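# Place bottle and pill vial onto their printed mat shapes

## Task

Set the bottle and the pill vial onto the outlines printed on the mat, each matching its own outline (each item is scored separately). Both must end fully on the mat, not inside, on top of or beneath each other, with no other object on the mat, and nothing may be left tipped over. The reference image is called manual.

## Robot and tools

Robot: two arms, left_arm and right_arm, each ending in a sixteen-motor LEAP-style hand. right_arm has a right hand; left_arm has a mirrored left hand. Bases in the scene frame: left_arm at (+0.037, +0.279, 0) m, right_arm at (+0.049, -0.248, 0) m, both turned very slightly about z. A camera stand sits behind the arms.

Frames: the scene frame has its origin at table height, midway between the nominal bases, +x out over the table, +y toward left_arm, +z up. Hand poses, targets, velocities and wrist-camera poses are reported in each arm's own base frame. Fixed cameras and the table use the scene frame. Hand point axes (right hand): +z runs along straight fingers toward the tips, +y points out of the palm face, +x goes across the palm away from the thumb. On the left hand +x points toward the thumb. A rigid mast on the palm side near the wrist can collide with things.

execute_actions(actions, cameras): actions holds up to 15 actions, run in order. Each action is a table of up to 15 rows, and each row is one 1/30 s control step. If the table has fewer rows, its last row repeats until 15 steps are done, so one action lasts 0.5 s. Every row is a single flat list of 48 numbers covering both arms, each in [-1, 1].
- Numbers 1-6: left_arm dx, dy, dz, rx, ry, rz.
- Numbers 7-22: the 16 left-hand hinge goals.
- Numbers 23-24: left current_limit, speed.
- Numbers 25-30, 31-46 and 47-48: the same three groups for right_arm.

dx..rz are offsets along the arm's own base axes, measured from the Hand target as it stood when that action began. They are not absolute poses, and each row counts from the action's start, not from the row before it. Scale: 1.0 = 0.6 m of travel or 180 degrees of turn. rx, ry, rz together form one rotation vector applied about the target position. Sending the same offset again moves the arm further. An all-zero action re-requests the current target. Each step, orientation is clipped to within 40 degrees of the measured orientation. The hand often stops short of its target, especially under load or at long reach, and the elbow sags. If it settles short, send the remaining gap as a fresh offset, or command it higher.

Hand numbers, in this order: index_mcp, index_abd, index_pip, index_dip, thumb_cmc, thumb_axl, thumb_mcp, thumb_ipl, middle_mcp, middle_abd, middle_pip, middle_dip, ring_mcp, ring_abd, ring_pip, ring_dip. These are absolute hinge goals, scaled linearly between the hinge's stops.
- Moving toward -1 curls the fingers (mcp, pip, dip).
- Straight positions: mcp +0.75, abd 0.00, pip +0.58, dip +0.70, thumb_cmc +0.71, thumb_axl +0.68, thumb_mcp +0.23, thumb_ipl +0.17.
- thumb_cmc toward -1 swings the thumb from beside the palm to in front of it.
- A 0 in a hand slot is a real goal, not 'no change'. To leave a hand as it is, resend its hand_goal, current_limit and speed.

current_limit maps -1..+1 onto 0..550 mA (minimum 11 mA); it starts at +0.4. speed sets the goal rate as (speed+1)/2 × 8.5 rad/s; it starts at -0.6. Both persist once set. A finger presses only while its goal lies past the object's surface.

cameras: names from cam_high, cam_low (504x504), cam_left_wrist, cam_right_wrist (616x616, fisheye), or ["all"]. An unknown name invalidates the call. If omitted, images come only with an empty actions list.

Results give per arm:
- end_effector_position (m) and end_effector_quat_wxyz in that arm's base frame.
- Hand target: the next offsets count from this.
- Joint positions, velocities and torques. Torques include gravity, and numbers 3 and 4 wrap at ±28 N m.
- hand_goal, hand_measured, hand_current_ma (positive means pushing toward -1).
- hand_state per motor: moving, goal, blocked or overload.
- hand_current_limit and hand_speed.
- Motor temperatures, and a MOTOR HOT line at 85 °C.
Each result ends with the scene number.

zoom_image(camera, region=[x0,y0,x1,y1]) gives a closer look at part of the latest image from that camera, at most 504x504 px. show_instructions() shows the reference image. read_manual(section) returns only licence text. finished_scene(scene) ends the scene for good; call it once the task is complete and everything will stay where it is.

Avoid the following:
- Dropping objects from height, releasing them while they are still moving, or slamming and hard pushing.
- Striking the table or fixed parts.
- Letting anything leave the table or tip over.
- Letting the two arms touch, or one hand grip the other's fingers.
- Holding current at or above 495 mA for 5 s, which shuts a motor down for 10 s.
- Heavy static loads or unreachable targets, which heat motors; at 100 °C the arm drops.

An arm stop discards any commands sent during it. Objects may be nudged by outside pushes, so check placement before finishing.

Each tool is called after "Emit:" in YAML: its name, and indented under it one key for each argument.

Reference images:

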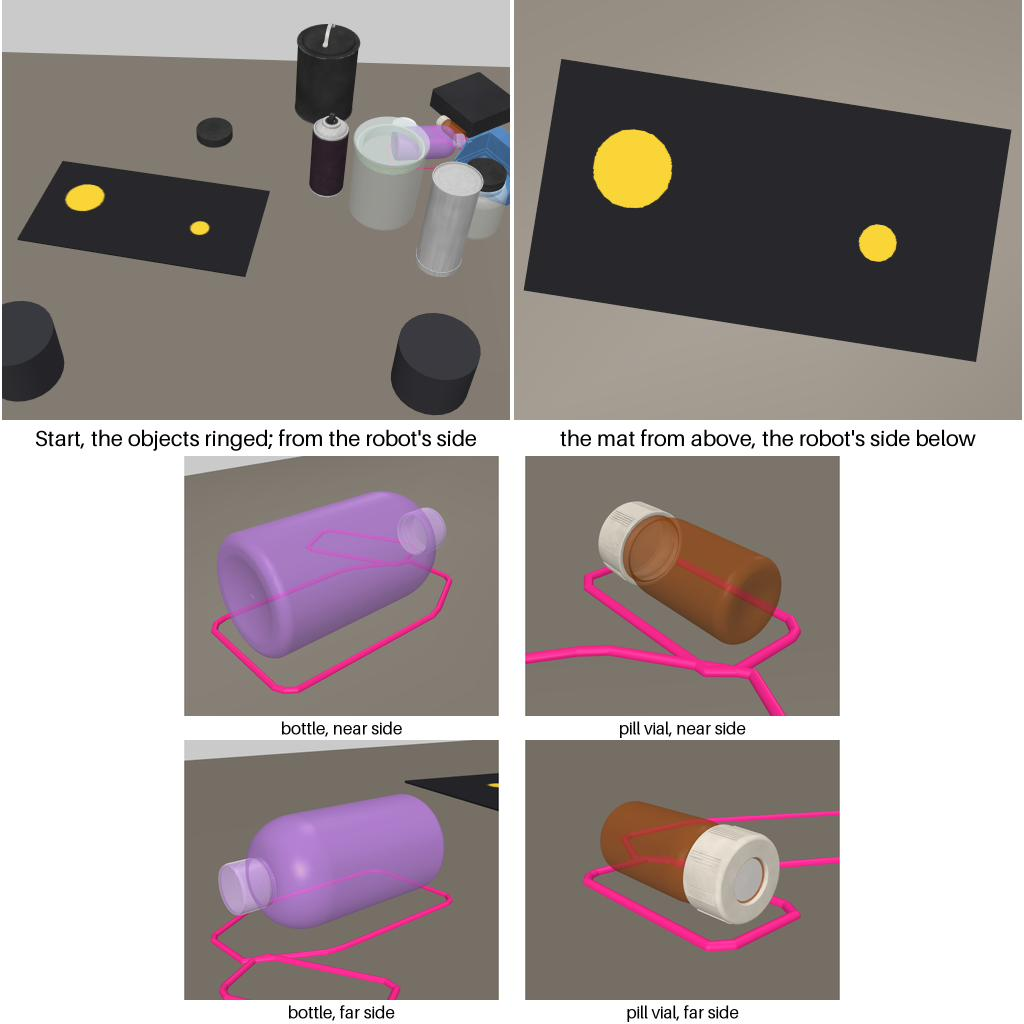

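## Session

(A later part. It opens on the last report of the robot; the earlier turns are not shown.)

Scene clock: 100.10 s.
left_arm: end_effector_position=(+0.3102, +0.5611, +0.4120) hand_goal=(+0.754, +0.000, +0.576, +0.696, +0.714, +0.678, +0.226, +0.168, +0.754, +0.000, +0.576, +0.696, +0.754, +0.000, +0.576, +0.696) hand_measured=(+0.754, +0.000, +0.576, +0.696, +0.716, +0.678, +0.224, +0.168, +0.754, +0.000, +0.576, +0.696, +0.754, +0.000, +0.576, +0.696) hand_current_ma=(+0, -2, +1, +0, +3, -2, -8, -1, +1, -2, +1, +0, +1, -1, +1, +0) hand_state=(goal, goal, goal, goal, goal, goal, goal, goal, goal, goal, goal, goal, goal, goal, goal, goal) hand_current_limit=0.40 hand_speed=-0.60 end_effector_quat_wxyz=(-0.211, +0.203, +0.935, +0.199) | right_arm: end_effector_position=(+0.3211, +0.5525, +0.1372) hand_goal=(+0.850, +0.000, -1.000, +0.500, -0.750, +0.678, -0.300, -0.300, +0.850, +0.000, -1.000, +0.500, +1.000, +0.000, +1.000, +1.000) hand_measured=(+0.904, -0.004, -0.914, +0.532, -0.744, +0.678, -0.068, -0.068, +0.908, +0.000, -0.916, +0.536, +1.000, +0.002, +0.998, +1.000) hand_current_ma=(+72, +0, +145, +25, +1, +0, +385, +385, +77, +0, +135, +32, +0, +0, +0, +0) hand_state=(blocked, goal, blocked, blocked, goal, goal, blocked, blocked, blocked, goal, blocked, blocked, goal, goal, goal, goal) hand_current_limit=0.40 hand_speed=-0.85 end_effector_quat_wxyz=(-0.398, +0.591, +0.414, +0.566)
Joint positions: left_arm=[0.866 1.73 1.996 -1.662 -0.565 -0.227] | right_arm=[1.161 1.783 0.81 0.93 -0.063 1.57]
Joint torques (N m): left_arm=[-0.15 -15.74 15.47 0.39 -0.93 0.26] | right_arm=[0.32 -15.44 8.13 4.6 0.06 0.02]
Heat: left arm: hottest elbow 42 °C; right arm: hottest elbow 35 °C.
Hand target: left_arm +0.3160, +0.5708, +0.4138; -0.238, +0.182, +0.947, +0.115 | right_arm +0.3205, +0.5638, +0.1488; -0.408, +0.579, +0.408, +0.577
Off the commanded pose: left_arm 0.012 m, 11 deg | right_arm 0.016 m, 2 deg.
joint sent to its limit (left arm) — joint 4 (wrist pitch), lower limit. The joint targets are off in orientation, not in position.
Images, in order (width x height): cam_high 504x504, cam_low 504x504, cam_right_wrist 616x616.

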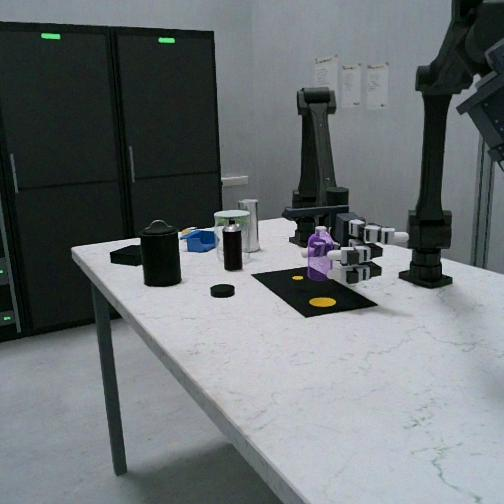

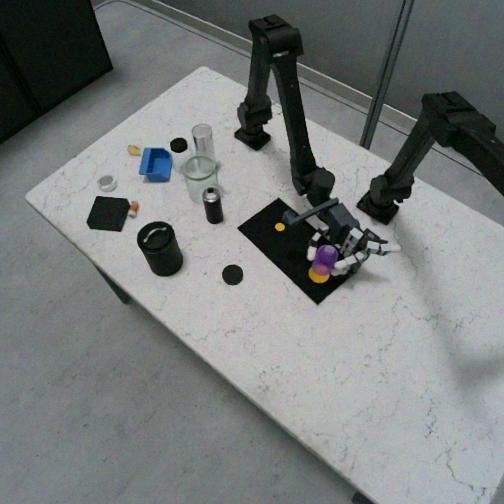

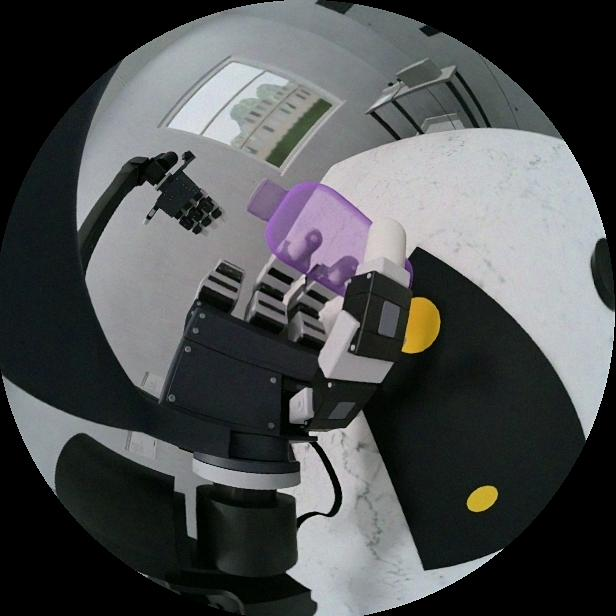

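Emit:
execute_actions:
  actions:
    - [[0,0,0,0,0,0,0.754,0,0.576,0.696,0.714,0.678,0.226,0.168,0.754,0,0.576,0.696,0.754,0,0.576,0.696,0.4,-0.6,-0.033,0.005,-0.05,0,0,0,0.85,0,-1,0.5,-0.75,0.678,-0.3,-0.3,0.85,0,-1,0.5,1,0,1,1,0.4,-0.85]]
    - [[0,0,0,0,0,0,0.754,0,0.576,0.696,0.714,0.678,0.226,0.168,0.754,0,0.576,0.696,0.754,0,0.576,0.696,0.4,-0.6,0,0,-0.055,0,0,0,0.85,0,-1,0.5,-0.75,0.678,-0.3,-0.3,0.85,0,-1,0.5,1,0,1,1,0.4,-0.85]]
  cameras: ["cam_low","cam_high","cam_right_wrist"]

Emit:
zoom_image:
  camera: "cam_low"
  region: [260, 200, 380, 320]

Emit:
zoom_image:
  camera: "cam_high"
  region: [260, 220, 380, 340]

Emit:
zoom_image:
  camera: "cam_right_wrist"
  region: [220, 140, 460, 380]

Scene clock: 102.87 s.
left_arm: end_effector_position=(+0.3102, +0.5611, +0.4120) hand_goal=(+0.754, +0.000, +0.576, +0.696, +0.714, +0.678, +0.226, +0.168, +0.754, +0.000, +0.576, +0.696, +0.754, +0.000, +0.576, +0.696) hand_measured=(+0.754, +0.000, +0.576, +0.696, +0.716, +0.678, +0.224, +0.168, +0.754, +0.000, +0.576, +0.696, +0.754, +0.000, +0.576, +0.696) hand_current_ma=(+0, -2, +1, +0, +3, -2, -8, -1, +1, -2, +1, +0, +1, -1, +1, +0) hand_state=(goal, goal, goal, goal, goal, goal, goal, goal, goal, goal, goal, goal, goal, goal, goal, goal) hand_current_limit=0.40 hand_speed=-0.60 end_effector_quat_wxyz=(-0.211, +0.203, +0.935, +0.199) | right_arm: end_effector_position=(+0.3019, +0.5632, +0.0846) hand_goal=(+0.850, +0.000, -1.000, +0.500, -0.750, +0.678, -0.300, -0.300, +0.850, +0.000, -1.000, +0.500, +1.000, +0.000, +1.000, +1.000) hand_measured=(+0.904, -0.004, -0.914, +0.532, -0.744, +0.678, -0.068, -0.068, +0.908, +0.000, -0.916, +0.536, +1.000, +0.002, +0.998, +1.000) hand_current_ma=(+72, +0, +145, +25, +1, +0, +385, +385, +77, +0, +135, +32, +0, +0, +0, +0) hand_state=(blocked, goal, blocked, blocked, goal, goal, blocked, blocked, blocked, goal, blocked, blocked, goal, goal, goal, goal) hand_current_limit=0.40 hand_speed=-0.85 end_effector_quat_wxyz=(-0.403, +0.584, +0.412, +0.571)
Joint positions: left_arm=[0.866 1.73 1.996 -1.662 -0.565 -0.227] | right_arm=[1.207 1.942 0.81 1.109 -0.021 1.57]
Joint torques (N m): left_arm=[-0.09 -15.85 15.46 0.39 -0.92 0.27] | right_arm=[-0.21 -15.74 5.49 4.46 0.04 0.01]
Heat: left arm: hottest elbow 42 °C; right arm: hottest elbow 35 °C.
Hand target: left_arm +0.3160, +0.5708, +0.4138; -0.238, +0.182, +0.947, +0.115 | right_arm +0.3008, +0.5668, +0.0859; -0.408, +0.579, +0.408, +0.577
Off the commanded pose: left_arm 0.012 m, 11 deg | right_arm 0.004 m, 1 deg.
joint sent to its limit (left arm) — joint 4 (wrist pitch), lower limit. The joint targets are off in orientation, not in position.
Images, in order (width x height): cam_high 504x504, cam_low 504x504, cam_right_wrist 616x616.

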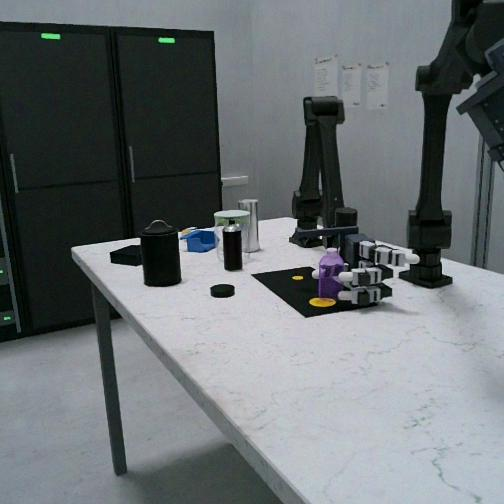

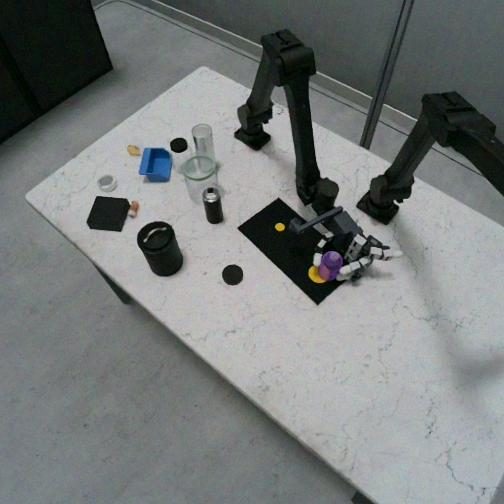

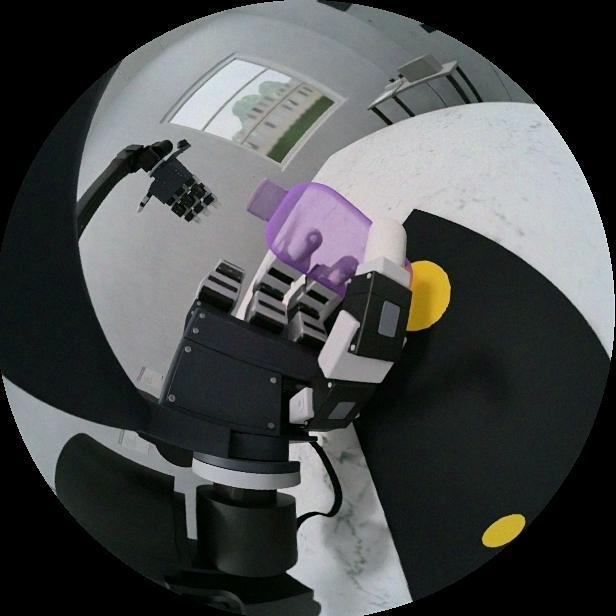

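Scaled by 4.200 from the camera's 504x504 image, which has a finer 720x720 frame.

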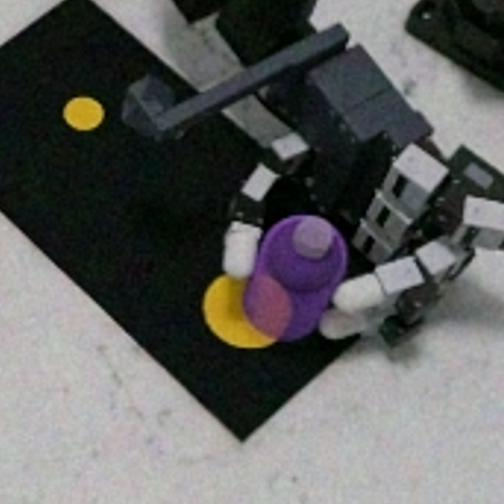

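Scaled by 4.200 from the camera's 504x504 image, which has a finer 720x720 frame.

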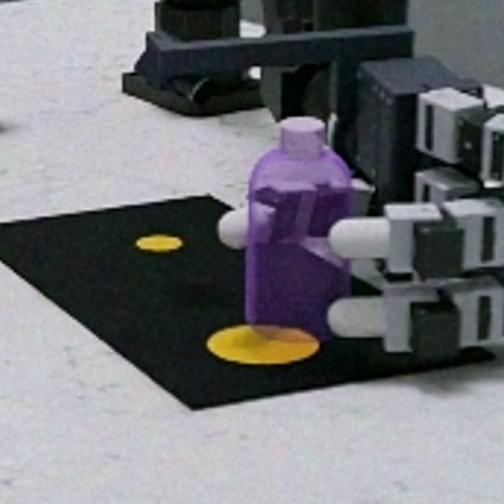

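Scaled by 2.100 from the camera's 616x616 image, which has a finer 880x880 frame.

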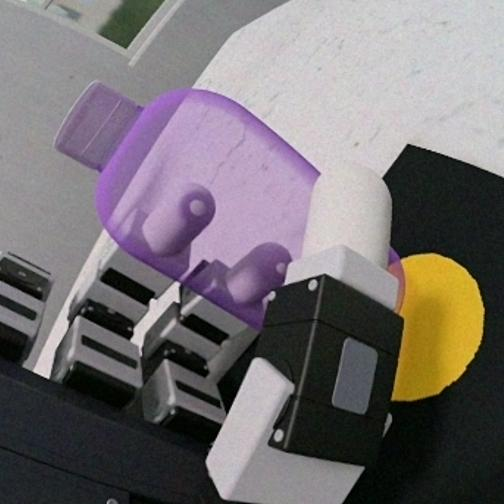

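Emit:
execute_actions:
  actions:
    - [[0,0,0,0,0,0,0.754,0,0.576,0.696,0.714,0.678,0.226,0.168,0.754,0,0.576,0.696,0.754,0,0.576,0.696,0.4,-0.6,0.005,-0.022,-0.038,0,0,0,0.85,0,-1,0.5,-0.75,0.678,-0.3,-0.3,0.85,0,-1,0.5,1,0,1,1,0.4,-0.85]]
    - [[0,0,0,0,0,0,0.754,0,0.576,0.696,0.714,0.678,0.226,0.168,0.754,0,0.576,0.696,0.754,0,0.576,0.696,0.4,-0.6,0,0,0,0,0,0,0.85,0,-1,0.5,-0.75,0.678,-0.3,-0.3,0.85,0,-1,0.5,1,0,1,1,0.4,-0.85]]
  cameras: ["cam_low","cam_high","cam_right_wrist"]

Emit:
zoom_image:
  camera: "cam_low"
  region: [260, 200, 380, 320]

Emit:
zoom_image:
  camera: "cam_high"
  region: [260, 220, 380, 340]

Emit:
zoom_image:
  camera: "cam_right_wrist"
  region: [220, 140, 460, 380]

Scene clock: 105.87 s.
left_arm: end_effector_position=(+0.3102, +0.5611, +0.4120) hand_goal=(+0.754, +0.000, +0.576, +0.696, +0.714, +0.678, +0.226, +0.168, +0.754, +0.000, +0.576, +0.696, +0.754, +0.000, +0.576, +0.696) hand_measured=(+0.754, +0.000, +0.576, +0.696, +0.716, +0.678, +0.224, +0.168, +0.754, +0.000, +0.576, +0.696, +0.754, +0.000, +0.576, +0.696) hand_current_ma=(+0, -2, +1, +0, +3, -2, -8, -1, +1, -2, +1, +0, +1, -1, +1, +0) hand_state=(goal, goal, goal, goal, goal, goal, goal, goal, goal, goal, goal, goal, goal, goal, goal, goal) hand_current_limit=0.40 hand_speed=-0.60 end_effector_quat_wxyz=(-0.211, +0.203, +0.935, +0.199) | right_arm: end_effector_position=(+0.2980, +0.5571, +0.0702) hand_goal=(+0.850, +0.000, -1.000, +0.500, -0.750, +0.678, -0.300, -0.300, +0.850, +0.000, -1.000, +0.500, +1.000, +0.000, +1.000, +1.000) hand_measured=(+0.906, -0.002, -0.914, +0.532, -0.744, +0.678, -0.068, -0.068, +0.908, +0.000, -0.918, +0.536, +1.000, +0.002, +0.998, +1.000) hand_current_ma=(+73, +0, +144, +25, +1, +0, +385, +385, +77, +0, +132, +32, +0, +0, +0, +0) hand_state=(blocked, goal, blocked, blocked, goal, goal, blocked, blocked, blocked, goal, blocked, blocked, goal, goal, goal, goal) hand_current_limit=0.40 hand_speed=-0.85 end_effector_quat_wxyz=(-0.409, +0.577, +0.412, +0.575)
Joint positions: left_arm=[0.866 1.73 1.996 -1.662 -0.565 -0.227] | right_arm=[1.207 1.985 0.79 1.189 -0.031 1.57]
Joint torques (N m): left_arm=[-0.15 -15.79 15.49 0.36 -0.92 0.25] | right_arm=[-1.26 -14.8 4.48 4.52 -0.13 0]
Heat: left arm: hottest elbow 42 °C; right arm: hottest elbow 35 °C.
Hand target: left_arm +0.3160, +0.5708, +0.4138; -0.238, +0.182, +0.947, +0.115 | right_arm +0.3037, +0.5536, +0.0630; -0.408, +0.579, +0.408, +0.577
Off the commanded pose: left_arm 0.012 m, 11 deg | right_arm 0.010 m, 1 deg.
joint sent to its limit (left arm) — joint 4 (wrist pitch), lower limit. The joint targets are off in orientation, not in position.
Images, in order (width x height): cam_high 504x504, cam_low 504x504, cam_right_wrist 616x616.

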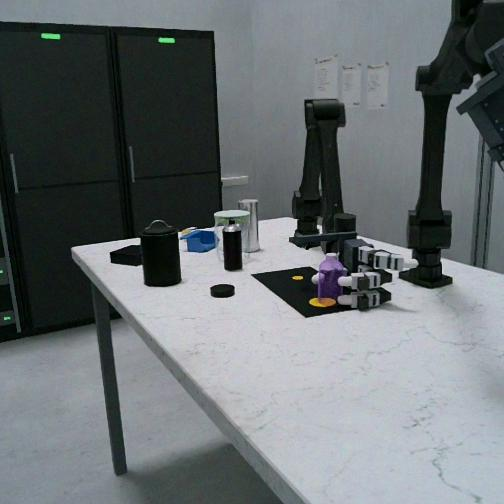

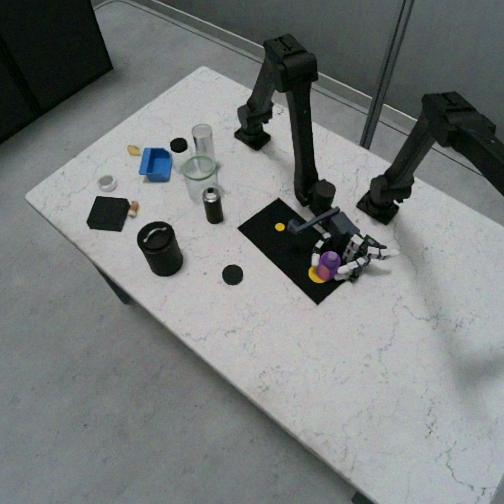

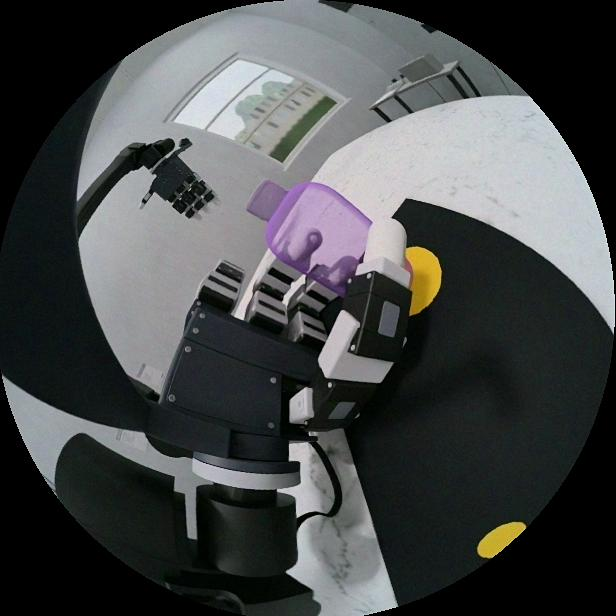

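Scaled by 4.200 from the camera's 504x504 image, which has a finer 720x720 frame.

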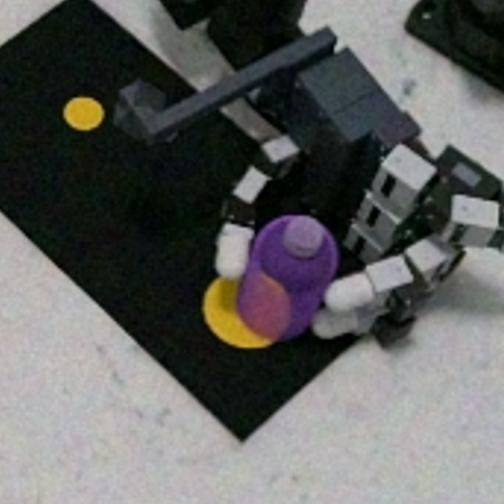

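Scaled by 4.200 from the camera's 504x504 image, which has a finer 720x720 frame.

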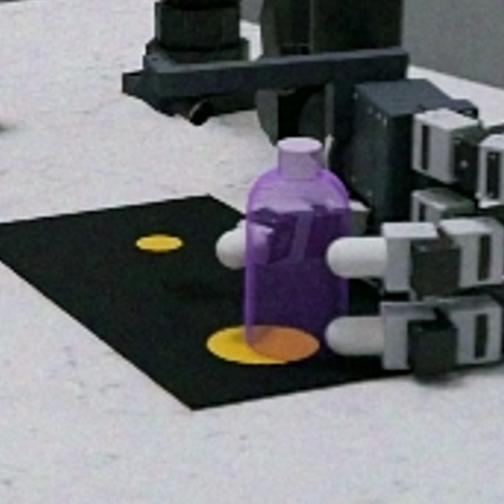

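Scaled by 2.100 from the camera's 616x616 image, which has a finer 880x880 frame.

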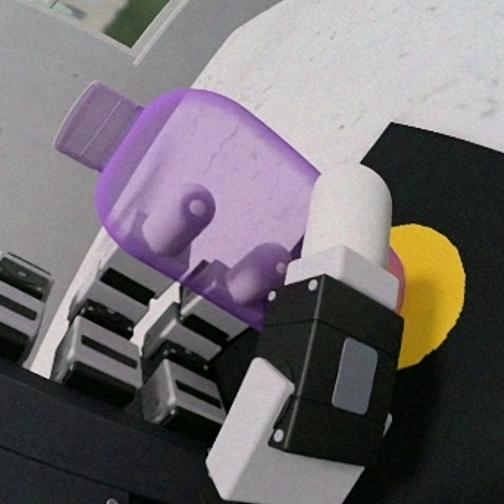

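Emit:
execute_actions:
  actions:
    - [[0,0,0,0,0,0,0.754,0,0.576,0.696,0.714,0.678,0.226,0.168,0.754,0,0.576,0.696,0.754,0,0.576,0.696,0.4,-0.6,0.007,-0.036,0.025,0,0,0,0.85,0,-1,0.5,-0.75,0.678,-0.3,-0.3,0.85,0,-1,0.5,1,0,1,1,0.4,-0.85]]
    - [[0,0,0,0,0,0,0.754,0,0.576,0.696,0.714,0.678,0.226,0.168,0.754,0,0.576,0.696,0.754,0,0.576,0.696,0.4,-0.6,0,0,-0.015,0,0,0,0.85,0,-1,0.5,-0.75,0.678,-0.3,-0.3,0.85,0,-1,0.5,1,0,1,1,0.4,-0.85]]
  cameras: ["cam_low","cam_high","cam_right_wrist"]

Emit:
zoom_image:
  camera: "cam_low"
  region: [260, 200, 380, 320]

Emit:
zoom_image:
  camera: "cam_high"
  region: [260, 220, 380, 340]

Scene clock: 109.10 s.
left_arm: end_effector_position=(+0.3102, +0.5611, +0.4120) hand_goal=(+0.754, +0.000, +0.576, +0.696, +0.714, +0.678, +0.226, +0.168, +0.754, +0.000, +0.576, +0.696, +0.754, +0.000, +0.576, +0.696) hand_measured=(+0.754, +0.000, +0.576, +0.696, +0.716, +0.678, +0.224, +0.168, +0.754, +0.000, +0.576, +0.696, +0.754, +0.000, +0.576, +0.696) hand_current_ma=(+0, -2, +1, +0, +3, -2, -8, -1, +1, -2, +1, +0, +1, -1, +1, +0) hand_state=(goal, goal, goal, goal, goal, goal, goal, goal, goal, goal, goal, goal, goal, goal, goal, goal) hand_current_limit=0.40 hand_speed=-0.60 end_effector_quat_wxyz=(-0.211, +0.203, +0.935, +0.199) | right_arm: end_effector_position=(+0.3035, +0.5351, +0.0722) hand_goal=(+0.850, +0.000, -1.000, +0.500, -0.750, +0.678, -0.300, -0.300, +0.850, +0.000, -1.000, +0.500, +1.000, +0.000, +1.000, +1.000) hand_measured=(+0.906, -0.002, -0.914, +0.532, -0.744, +0.678, -0.068, -0.068, +0.908, +0.000, -0.918, +0.536, +1.000, +0.002, +0.998, +1.000) hand_current_ma=(+75, +0, +144, +25, +1, +0, +385, +385, +77, +0, +130, +32, +0, +0, +0, +0) hand_state=(blocked, goal, blocked, blocked, goal, goal, blocked, blocked, blocked, goal, blocked, blocked, goal, goal, goal, goal) hand_current_limit=0.40 hand_speed=-0.85 end_effector_quat_wxyz=(-0.407, +0.580, +0.412, +0.573)
Joint positions: left_arm=[0.866 1.73 1.996 -1.662 -0.565 -0.227] | right_arm=[1.178 1.954 0.736 1.206 -0.058 1.568]
Joint torques (N m): left_arm=[-0.09 -15.91 15.46 0.4 -0.91 0.26] | right_arm=[-1.55 -14.92 4.29 4.44 -0.24 -0.01]
Heat: left arm: hottest elbow 43 °C; right arm: hottest elbow 34 °C.
Hand target: left_arm +0.3160, +0.5708, +0.4138; -0.238, +0.182, +0.947, +0.115 | right_arm +0.3078, +0.5320, +0.0689; -0.408, +0.579, +0.408, +0.577
Off the commanded pose: left_arm 0.012 m, 11 deg | right_arm 0.006 m, 1 deg.
joint sent to its limit (left arm) — joint 4 (wrist pitch), lower limit. The joint targets are off in orientation, not in position.
Images, in order (width x height): cam_high 504x504, cam_low 504x504, cam_right_wrist 616x616.

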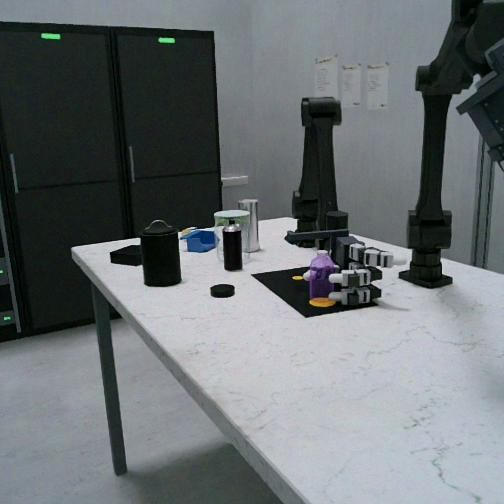

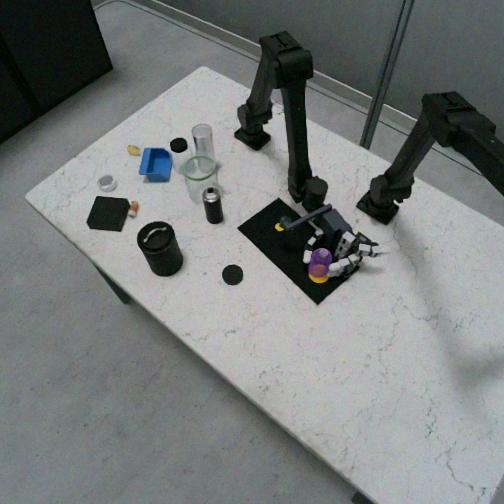

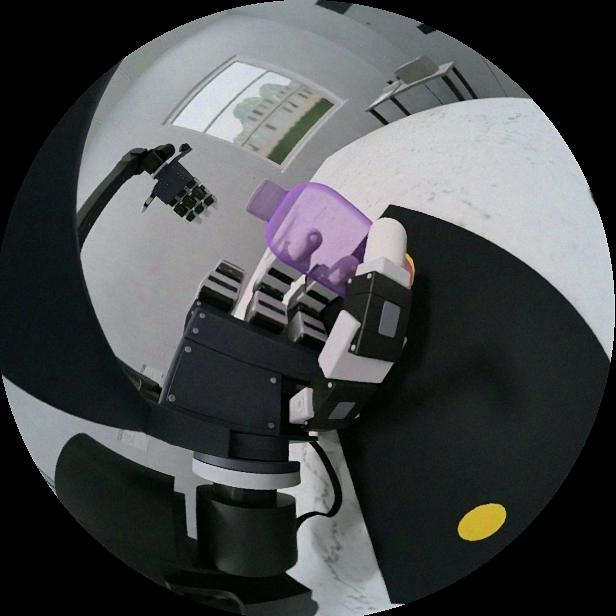

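Scaled by 4.200 from the camera's 504x504 image, which has a finer 720x720 frame.

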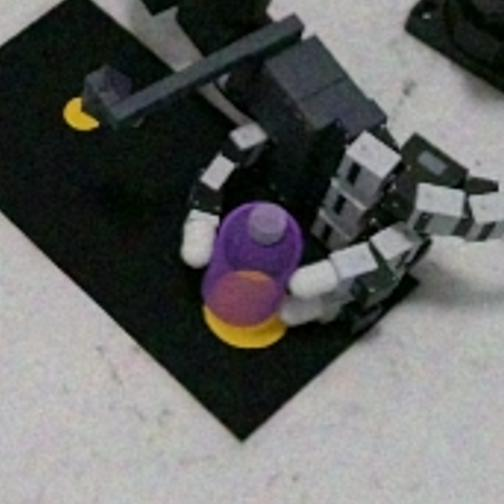

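Scaled by 4.200 from the camera's 504x504 image, which has a finer 720x720 frame.

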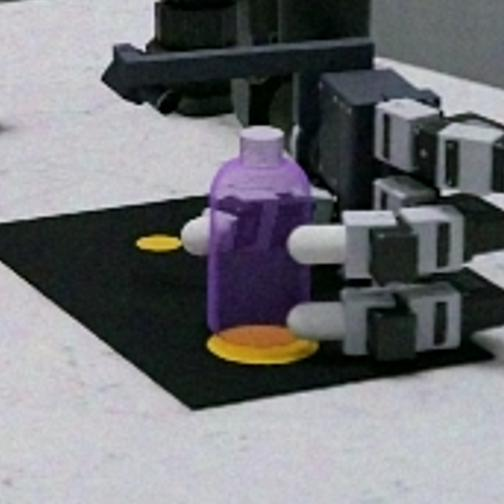

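Emit:
execute_actions:
  actions:
    - [[0,0,0,0,0,0,0.754,0,0.576,0.696,0.714,0.678,0.226,0.168,0.754,0,0.576,0.696,0.754,0,0.576,0.696,0.4,-0.6,-0.003,0.007,-0.02,0,0,0,0.85,0,-1,0.5,-0.75,0.678,-0.3,-0.3,0.85,0,-1,0.5,1,0,1,1,0.4,-0.85]]
    - [[0,0,0,0,0,0,0.754,0,0.576,0.696,0.714,0.678,0.226,0.168,0.754,0,0.576,0.696,0.754,0,0.576,0.696,0.4,-0.6,0,0,-0.012,0,0,0,0.85,0,-1,0.5,-0.75,0.678,-0.3,-0.3,0.85,0,-1,0.5,1,0,1,1,0.4,-0.85]]
  cameras: ["cam_low","cam_high"]

Emit:
zoom_image:
  camera: "cam_low"
  region: [260, 200, 380, 320]

Emit:
zoom_image:
  camera: "cam_high"
  region: [260, 220, 380, 340]

Scene clock: 111.23 s.
left_arm: end_effector_position=(+0.3102, +0.5611, +0.4120) hand_goal=(+0.754, +0.000, +0.576, +0.696, +0.714, +0.678, +0.226, +0.168, +0.754, +0.000, +0.576, +0.696, +0.754, +0.000, +0.576, +0.696) hand_measured=(+0.754, +0.000, +0.576, +0.696, +0.716, +0.678, +0.224, +0.168, +0.754, +0.000, +0.576, +0.696, +0.754, +0.000, +0.576, +0.696) hand_current_ma=(+0, -2, +1, +0, +3, -2, -8, -1, +1, -2, +1, +0, +1, -1, +1, +0) hand_state=(goal, goal, goal, goal, goal, goal, goal, goal, goal, goal, goal, goal, goal, goal, goal, goal) hand_current_limit=0.40 hand_speed=-0.60 end_effector_quat_wxyz=(-0.211, +0.203, +0.935, +0.199) | right_arm: end_effector_position=(+0.3033, +0.5343, +0.0670) hand_goal=(+0.850, +0.000, -1.000, +0.500, -0.750, +0.678, -0.300, -0.300, +0.850, +0.000, -1.000, +0.500, +1.000, +0.000, +1.000, +1.000) hand_measured=(+0.906, +0.000, -0.920, +0.532, -0.746, +0.676, -0.068, -0.068, +0.908, +0.000, -0.920, +0.536, +1.000, +0.002, +0.998, +1.000) hand_current_ma=(+75, +0, +129, +25, +0, +0, +385, +385, +77, +0, +129, +32, +0, +0, +0, +0) hand_state=(blocked, goal, blocked, blocked, goal, goal, blocked, blocked, blocked, goal, blocked, blocked, goal, goal, goal, goal) hand_current_limit=0.40 hand_speed=-0.85 end_effector_quat_wxyz=(-0.410, +0.571, +0.409, +0.582)
Joint positions: left_arm=[0.866 1.73 1.996 -1.662 -0.565 -0.227] | right_arm=[1.178 1.99 0.736 1.268 -0.057 1.564]
Joint torques (N m): left_arm=[-0.15 -15.74 15.45 0.38 -0.92 0.26] | right_arm=[-0.79 -12.51 5.14 3.6 0.05 0.03]
Heat: left arm: hottest elbow 43 °C; right arm: hottest elbow 34 °C.
Hand target: left_arm +0.3160, +0.5708, +0.4138; -0.238, +0.182, +0.947, +0.115 | right_arm +0.3060, +0.5361, +0.0496; -0.408, +0.579, +0.408, +0.577
Off the commanded pose: left_arm 0.012 m, 11 deg | right_arm 0.017 m, 1 deg.
joint sent to its limit (left arm) — joint 4 (wrist pitch), lower limit. The joint targets are off in orientation, not in position.
Images, in order (width x height): cam_high 504x504, cam_low 504x504.

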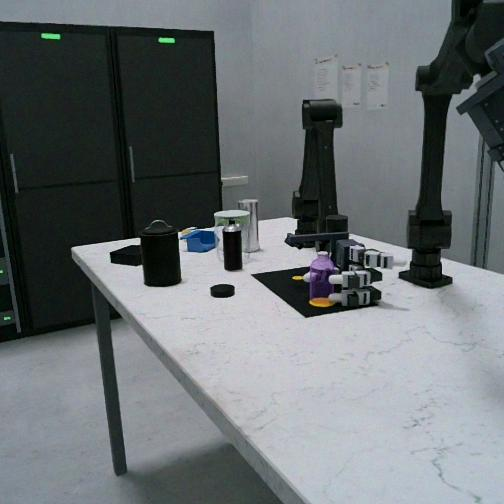

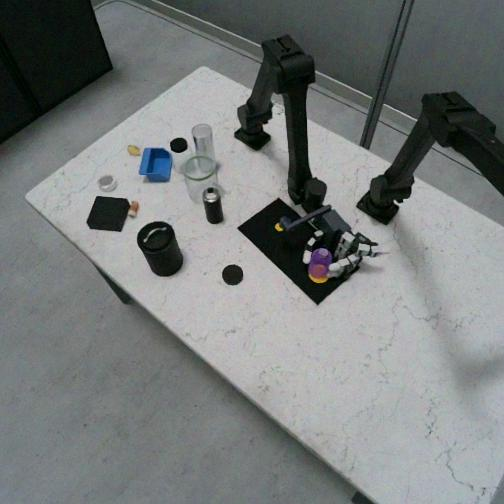

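Scaled by 4.200 from the camera's 504x504 image, which has a finer 720x720 frame.

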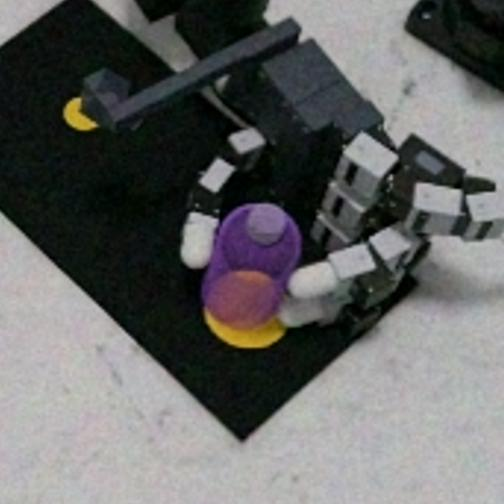

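Scaled by 4.200 from the camera's 504x504 image, which has a finer 720x720 frame.

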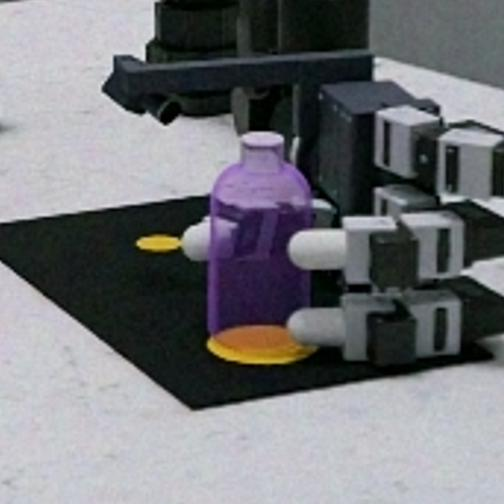

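Emit:
execute_actions:
  actions:
    - [[0,0,0,0,0,0,0.754,0,0.576,0.696,0.714,0.678,0.226,0.168,0.754,0,0.576,0.696,0.754,0,0.576,0.696,0.4,-0.6,0,0,0.05,0,0,0,0.85,0,-1,0.5,-0.75,0.678,-0.3,-0.3,0.85,0,-1,0.5,1,0,1,1,0.4,-0.85]]
    - [[0,0,0,0,0,0,0.754,0,0.576,0.696,0.714,0.678,0.226,0.168,0.754,0,0.576,0.696,0.754,0,0.576,0.696,0.4,-0.6,0.015,0.028,0,0,0,0,0.85,0,-1,0.5,-0.75,0.678,-0.3,-0.3,0.85,0,-1,0.5,1,0,1,1,0.4,-0.85]]
    - [[0,0,0,0,0,0,0.754,0,0.576,0.696,0.714,0.678,0.226,0.168,0.754,0,0.576,0.696,0.754,0,0.576,0.696,0.4,-0.6,0,0,-0.04,0,0,0,0.85,0,-1,0.5,-0.75,0.678,-0.3,-0.3,0.85,0,-1,0.5,1,0,1,1,0.4,-0.85]]
  cameras: ["cam_low","cam_high"]

Emit:
zoom_image:
  camera: "cam_low"
  region: [260, 200, 380, 320]

Emit:
zoom_image:
  camera: "cam_high"
  region: [260, 220, 380, 340]

Scene clock: 114.10 s.
left_arm: end_effector_position=(+0.3102, +0.5611, +0.4120) hand_goal=(+0.754, +0.000, +0.576, +0.696, +0.714, +0.678, +0.226, +0.168, +0.754, +0.000, +0.576, +0.696, +0.754, +0.000, +0.576, +0.696) hand_measured=(+0.754, +0.000, +0.576, +0.696, +0.716, +0.678, +0.224, +0.168, +0.754, +0.000, +0.576, +0.696, +0.754, +0.000, +0.576, +0.696) hand_current_ma=(+0, -2, +1, +0, +3, -2, -8, -1, +1, -2, +1, +0, +1, -1, +1, +0) hand_state=(goal, goal, goal, goal, goal, goal, goal, goal, goal, goal, goal, goal, goal, goal, goal, goal) hand_current_limit=0.40 hand_speed=-0.60 end_effector_quat_wxyz=(-0.211, +0.203, +0.935, +0.199) | right_arm: end_effector_position=(+0.3094, +0.5489, +0.0685) hand_goal=(+0.850, +0.000, -1.000, +0.500, -0.750, +0.678, -0.300, -0.300, +0.850, +0.000, -1.000, +0.500, +1.000, +0.000, +1.000, +1.000) hand_measured=(+0.906, -0.002, -0.928, +0.532, -0.748, +0.674, -0.066, -0.068, +0.908, +0.000, -0.920, +0.536, +1.000, +0.002, +0.998, +1.000) hand_current_ma=(+77, +0, +106, +25, +0, -1, +385, +385, +78, +0, +127, +32, +0, +0, +0, +0) hand_state=(blocked, goal, blocked, blocked, goal, goal, blocked, blocked, blocked, goal, blocked, blocked, goal, goal, goal, goal) hand_current_limit=0.40 hand_speed=-0.85 end_effector_quat_wxyz=(-0.408, +0.575, +0.411, +0.579)
Joint positions: left_arm=[0.866 1.73 1.996 -1.662 -0.565 -0.227] | right_arm=[1.178 1.993 0.781 1.214 -0.057 1.563]
Joint torques (N m): left_arm=[-0.38 -15.91 15.47 0.43 -0.93 0.26] | right_arm=[-1.03 -13.27 5.81 3.82 -0.06 0.02]
Heat: left arm: hottest elbow 43 °C; right arm: hottest elbow 34 °C.
Hand target: left_arm +0.3160, +0.5708, +0.4138; -0.238, +0.182, +0.947, +0.115 | right_arm +0.3150, +0.5530, +0.0558; -0.408, +0.579, +0.408, +0.577
Off the commanded pose: left_arm 0.012 m, 11 deg | right_arm 0.015 m, 1 deg.
joint sent to its limit (left arm) — joint 4 (wrist pitch), lower limit. The joint targets are off in orientation, not in position.
Images, in order (width x height): cam_high 504x504, cam_low 504x504.

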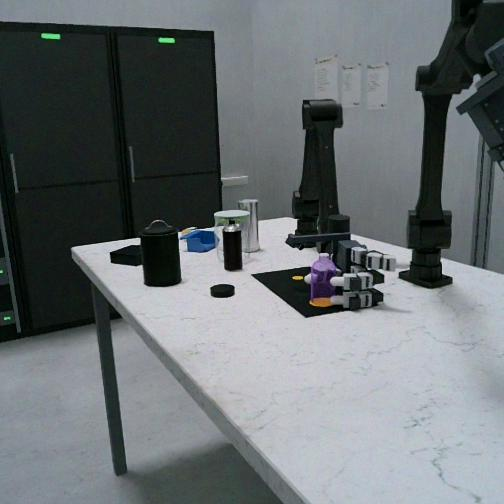

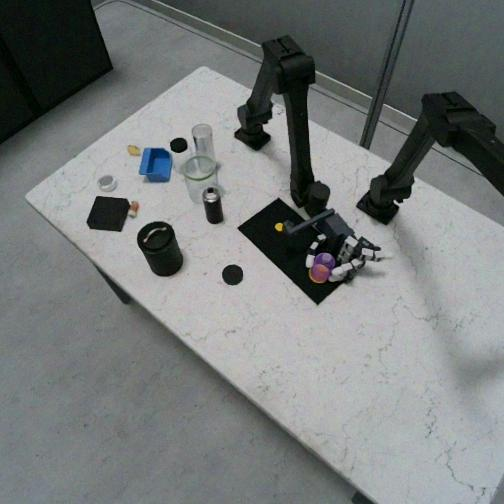

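Scaled by 4.200 from the camera's 504x504 image, which has a finer 720x720 frame.

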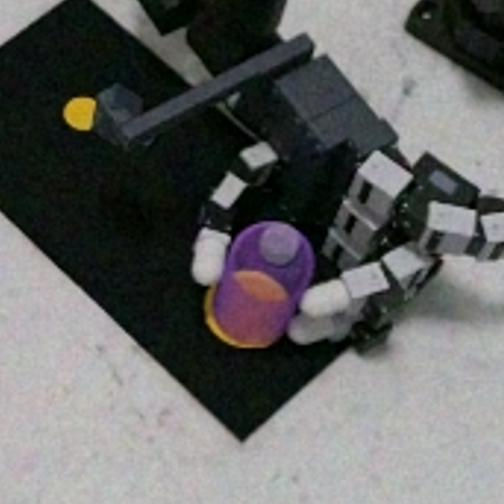

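Scaled by 4.200 from the camera's 504x504 image, which has a finer 720x720 frame.

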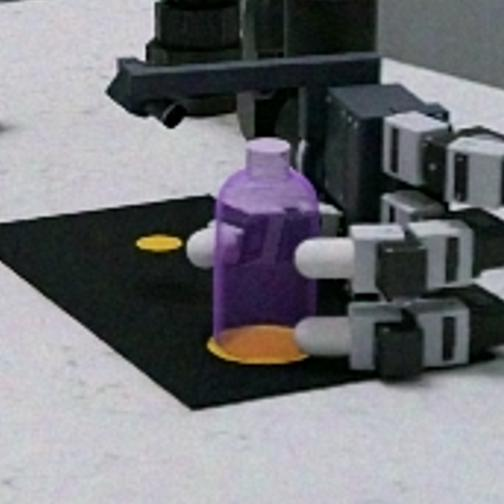

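Emit:
execute_actions:
  actions:
    - [[0,0,0,0,0,0,0.754,0,0.576,0.696,0.714,0.678,0.226,0.168,0.754,0,0.576,0.696,0.754,0,0.576,0.696,0.4,-0.6,0.006,-0.01,0.025,0,0,0,0.85,0,-1,0.5,-0.75,0.678,-0.3,-0.3,0.85,0,-1,0.5,1,0,1,1,0.4,-0.85]]
    - [[0,0,0,0,0,0,0.754,0,0.576,0.696,0.714,0.678,0.226,0.168,0.754,0,0.576,0.696,0.754,0,0.576,0.696,0.4,-0.6,0,0,-0.035,0,0,0,0.85,0,-1,0.5,-0.75,0.678,-0.3,-0.3,0.85,0,-1,0.5,1,0,1,1,0.4,-0.85]]
  cameras: ["cam_low","cam_high"]

Emit:
zoom_image:
  camera: "cam_low"
  region: [290, 230, 350, 290]

Emit:
zoom_image:
  camera: "cam_high"
  region: [290, 250, 350, 310]

Scene clock: 116.07 s.
left_arm: end_effector_position=(+0.3102, +0.5611, +0.4120) hand_goal=(+0.754, +0.000, +0.576, +0.696, +0.714, +0.678, +0.226, +0.168, +0.754, +0.000, +0.576, +0.696, +0.754, +0.000, +0.576, +0.696) hand_measured=(+0.754, +0.000, +0.576, +0.696, +0.716, +0.678, +0.224, +0.168, +0.754, +0.000, +0.576, +0.696, +0.754, +0.000, +0.576, +0.696) hand_current_ma=(+0, -2, +1, +0, +3, -2, -8, -1, +1, -2, +1, +0, +1, -1, +1, +0) hand_state=(goal, goal, goal, goal, goal, goal, goal, goal, goal, goal, goal, goal, goal, goal, goal, goal) hand_current_limit=0.40 hand_speed=-0.60 end_effector_quat_wxyz=(-0.211, +0.203, +0.935, +0.199) | right_arm: end_effector_position=(+0.3123, +0.5476, +0.0680) hand_goal=(+0.850, +0.000, -1.000, +0.500, -0.750, +0.678, -0.300, -0.300, +0.850, +0.000, -1.000, +0.500, +1.000, +0.000, +1.000, +1.000) hand_measured=(+0.906, -0.002, -0.930, +0.532, -0.750, +0.674, -0.066, -0.068, +0.908, +0.000, -0.920, +0.536, +1.000, +0.002, +0.998, +1.000) hand_current_ma=(+77, +0, +99, +25, +0, -1, +385, +385, +78, +0, +127, +32, +0, +0, +0, +0) hand_state=(blocked, goal, blocked, blocked, goal, goal, blocked, blocked, blocked, goal, blocked, blocked, goal, goal, goal, goal) hand_current_limit=0.40 hand_speed=-0.85 end_effector_quat_wxyz=(-0.410, +0.570, +0.409, +0.582)
Joint positions: left_arm=[0.866 1.73 1.996 -1.662 -0.565 -0.227] | right_arm=[1.17 2.005 0.781 1.238 -0.066 1.563]
Joint torques (N m): left_arm=[-0.09 -15.79 15.47 0.39 -0.93 0.26] | right_arm=[-1.32 -13.45 5.11 3.73 -0.22 0.05]
Heat: left arm: hottest elbow 43 °C; right arm: hottest elbow 34 °C.
Hand target: left_arm +0.3160, +0.5708, +0.4138; -0.238, +0.182, +0.947, +0.115 | right_arm +0.3186, +0.5470, +0.0499; -0.408, +0.579, +0.408, +0.577
Off the commanded pose: left_arm 0.012 m, 11 deg | right_arm 0.019 m, 1 deg.
joint sent to its limit (left arm) — joint 4 (wrist pitch), lower limit. The joint targets are off in orientation, not in position.
Images, in order (width x height): cam_high 504x504, cam_low 504x504.

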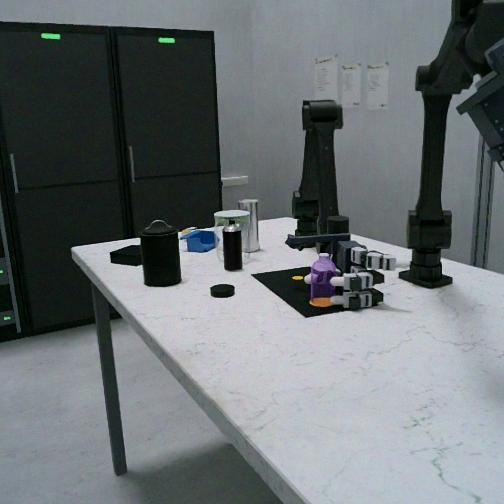

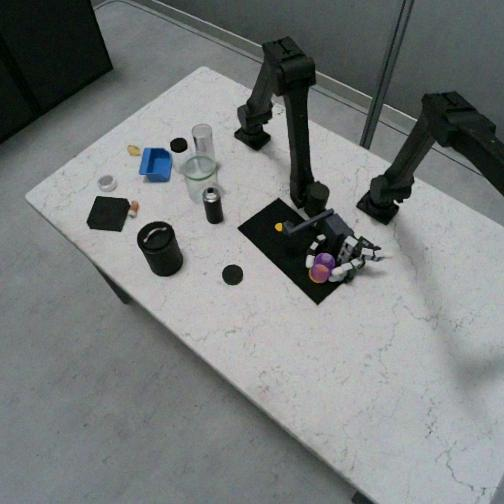

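Scaled by 8.400 from the camera's 504x504 image, which has a finer 720x720 frame.

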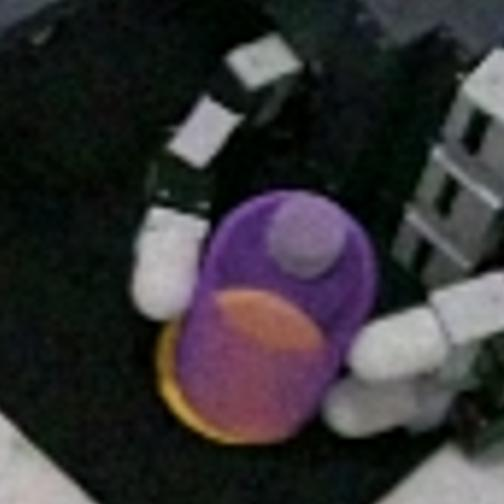

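Scaled by 8.400 from the camera's 504x504 image, which has a finer 720x720 frame.

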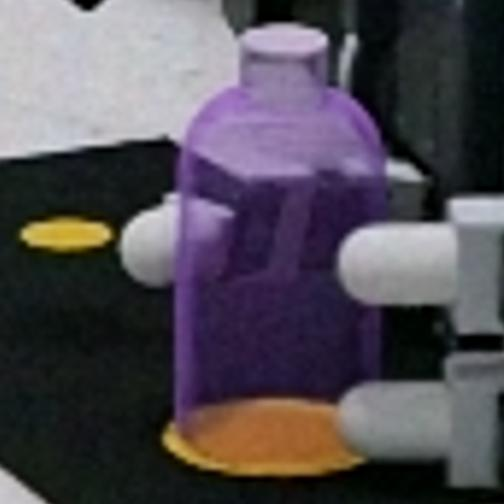

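Emit:
execute_actions:
  actions:
    - [[0,0,0,0,0,0,0.754,0,0.576,0.696,0.714,0.678,0.226,0.168,0.754,0,0.576,0.696,0.754,0,0.576,0.696,0.4,-0.6,0,0,0.025,0,0,0,0.9,0,-0.9,0.54,-0.75,0.678,-0.06,-0.06,0.9,0,-0.9,0.54,1,0,1,1,0.4,-0.9]]
    - [[0,0,0,0,0,0,0.754,0,0.576,0.696,0.714,0.678,0.226,0.168,0.754,0,0.576,0.696,0.754,0,0.576,0.696,0.4,-0.6,0,0,0,0,0,0,0.9,0,-0.7,0.6,-0.75,0.678,0.06,0.03,0.9,0,-0.7,0.6,1,0,1,1,0.4,-0.9]]
    - [[0,0,0,0,0,0,0.754,0,0.576,0.696,0.714,0.678,0.226,0.168,0.754,0,0.576,0.696,0.754,0,0.576,0.696,0.4,-0.6,0,0,0,0,0,0,0.95,0,0.5,0.7,-0.75,0.678,0.2,0.15,0.95,0,0.5,0.7,1,0,1,1,0.4,-0.8]]
    - [[0,0,0,0,0,0,0.754,0,0.576,0.696,0.714,0.678,0.226,0.168,0.754,0,0.576,0.696,0.754,0,0.576,0.696,0.4,-0.6,0,0,0,0,0,0,0.95,0,0.5,0.7,-0.75,0.678,0.2,0.15,0.95,0,0.5,0.7,1,0,1,1,0.4,-0.8]]
    - [[0,0,0,0,0,0,0.754,0,0.576,0.696,0.714,0.678,0.226,0.168,0.754,0,0.576,0.696,0.754,0,0.576,0.696,0.4,-0.6,0,0,0,0,0,0,0.95,0,0.5,0.7,-0.75,0.678,0.2,0.15,0.95,0,0.5,0.7,1,0,1,1,0.4,-0.8]]
  cameras: ["cam_low","cam_right_wrist"]

Emit:
zoom_image:
  camera: "cam_low"
  region: [260, 200, 380, 320]

Scene clock: 120.60 s.
left_arm: end_effector_position=(+0.3102, +0.5611, +0.4120) hand_goal=(+0.754, +0.000, +0.576, +0.696, +0.714, +0.678, +0.226, +0.168, +0.754, +0.000, +0.576, +0.696, +0.754, +0.000, +0.576, +0.696) hand_measured=(+0.754, +0.000, +0.576, +0.696, +0.716, +0.678, +0.224, +0.168, +0.754, +0.000, +0.576, +0.696, +0.754, +0.000, +0.576, +0.696) hand_current_ma=(+0, -2, +1, +0, +3, -2, -8, -1, +1, -2, +1, +0, +1, -1, +1, +0) hand_state=(goal, goal, goal, goal, goal, goal, goal, goal, goal, goal, goal, goal, goal, goal, goal, goal) hand_current_limit=0.40 hand_speed=-0.60 end_effector_quat_wxyz=(-0.211, +0.203, +0.935, +0.199) | right_arm: end_effector_position=(+0.3130, +0.5472, +0.0674) hand_goal=(+0.950, +0.000, +0.500, +0.700, -0.750, +0.678, +0.200, +0.150, +0.950, +0.000, +0.500, +0.700, +1.000, +0.000, +1.000, +1.000) hand_measured=(+0.946, +0.000, +0.496, +0.696, -0.744, +0.678, +0.198, +0.148, +0.948, +0.002, +0.498, +0.696, +1.000, +0.002, +0.998, +1.000) hand_current_ma=(+0, +0, -1, +0, +2, +0, +0, +0, +0, +0, +0, +0, +0, +0, +0, +0) hand_state=(goal, goal, goal, goal, goal, goal, goal, goal, goal, goal, goal, goal, goal, goal, goal, goal) hand_current_limit=0.40 hand_speed=-0.80 end_effector_quat_wxyz=(-0.410, +0.572, +0.409, +0.581)
Joint positions: left_arm=[0.866 1.73 1.996 -1.662 -0.565 -0.227] | right_arm=[1.169 2.003 0.781 1.233 -0.067 1.565]
Joint torques (N m): left_arm=[-0.09 -15.85 15.46 0.4 -0.91 0.26] | right_arm=[-1.61 -16.73 4.96 2.32 -0.22 0.08]
Heat: left arm: hottest elbow 43 °C; right arm: hottest elbow 34 °C.
Hand target: left_arm +0.3160, +0.5708, +0.4138; -0.238, +0.182, +0.947, +0.115 | right_arm +0.3187, +0.5470, +0.0648; -0.408, +0.579, +0.408, +0.577
Off the commanded pose: left_arm 0.012 m, 11 deg | right_arm 0.006 m, 1 deg.
joint sent to its limit (left arm) — joint 4 (wrist pitch), lower limit. The joint targets are off in orientation, not in position.
Images, in order (width x height): cam_low 504x504, cam_right_wrist 616x616.

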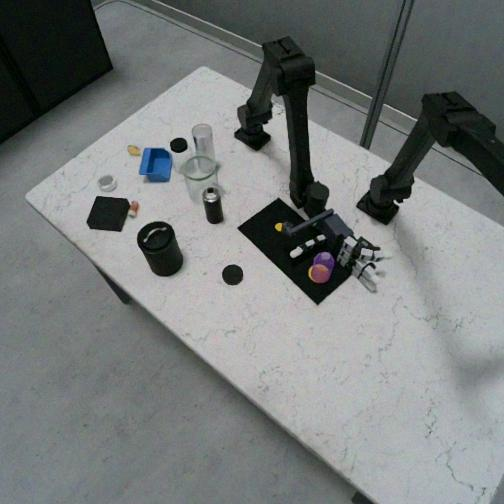

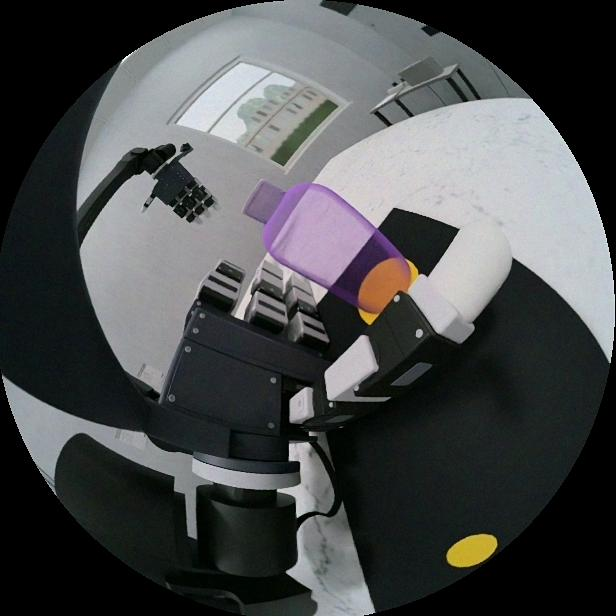

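Scaled by 4.200 from the camera's 504x504 image, which has a finer 720x720 frame.

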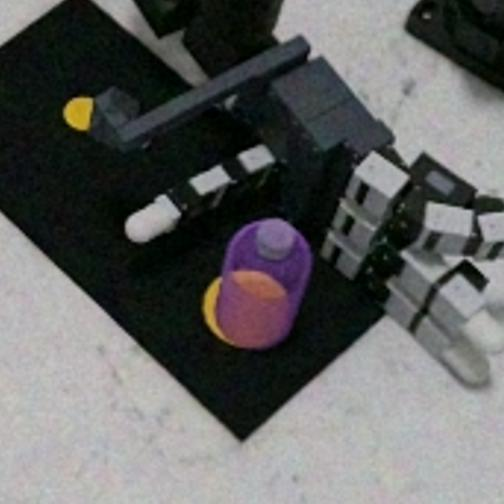

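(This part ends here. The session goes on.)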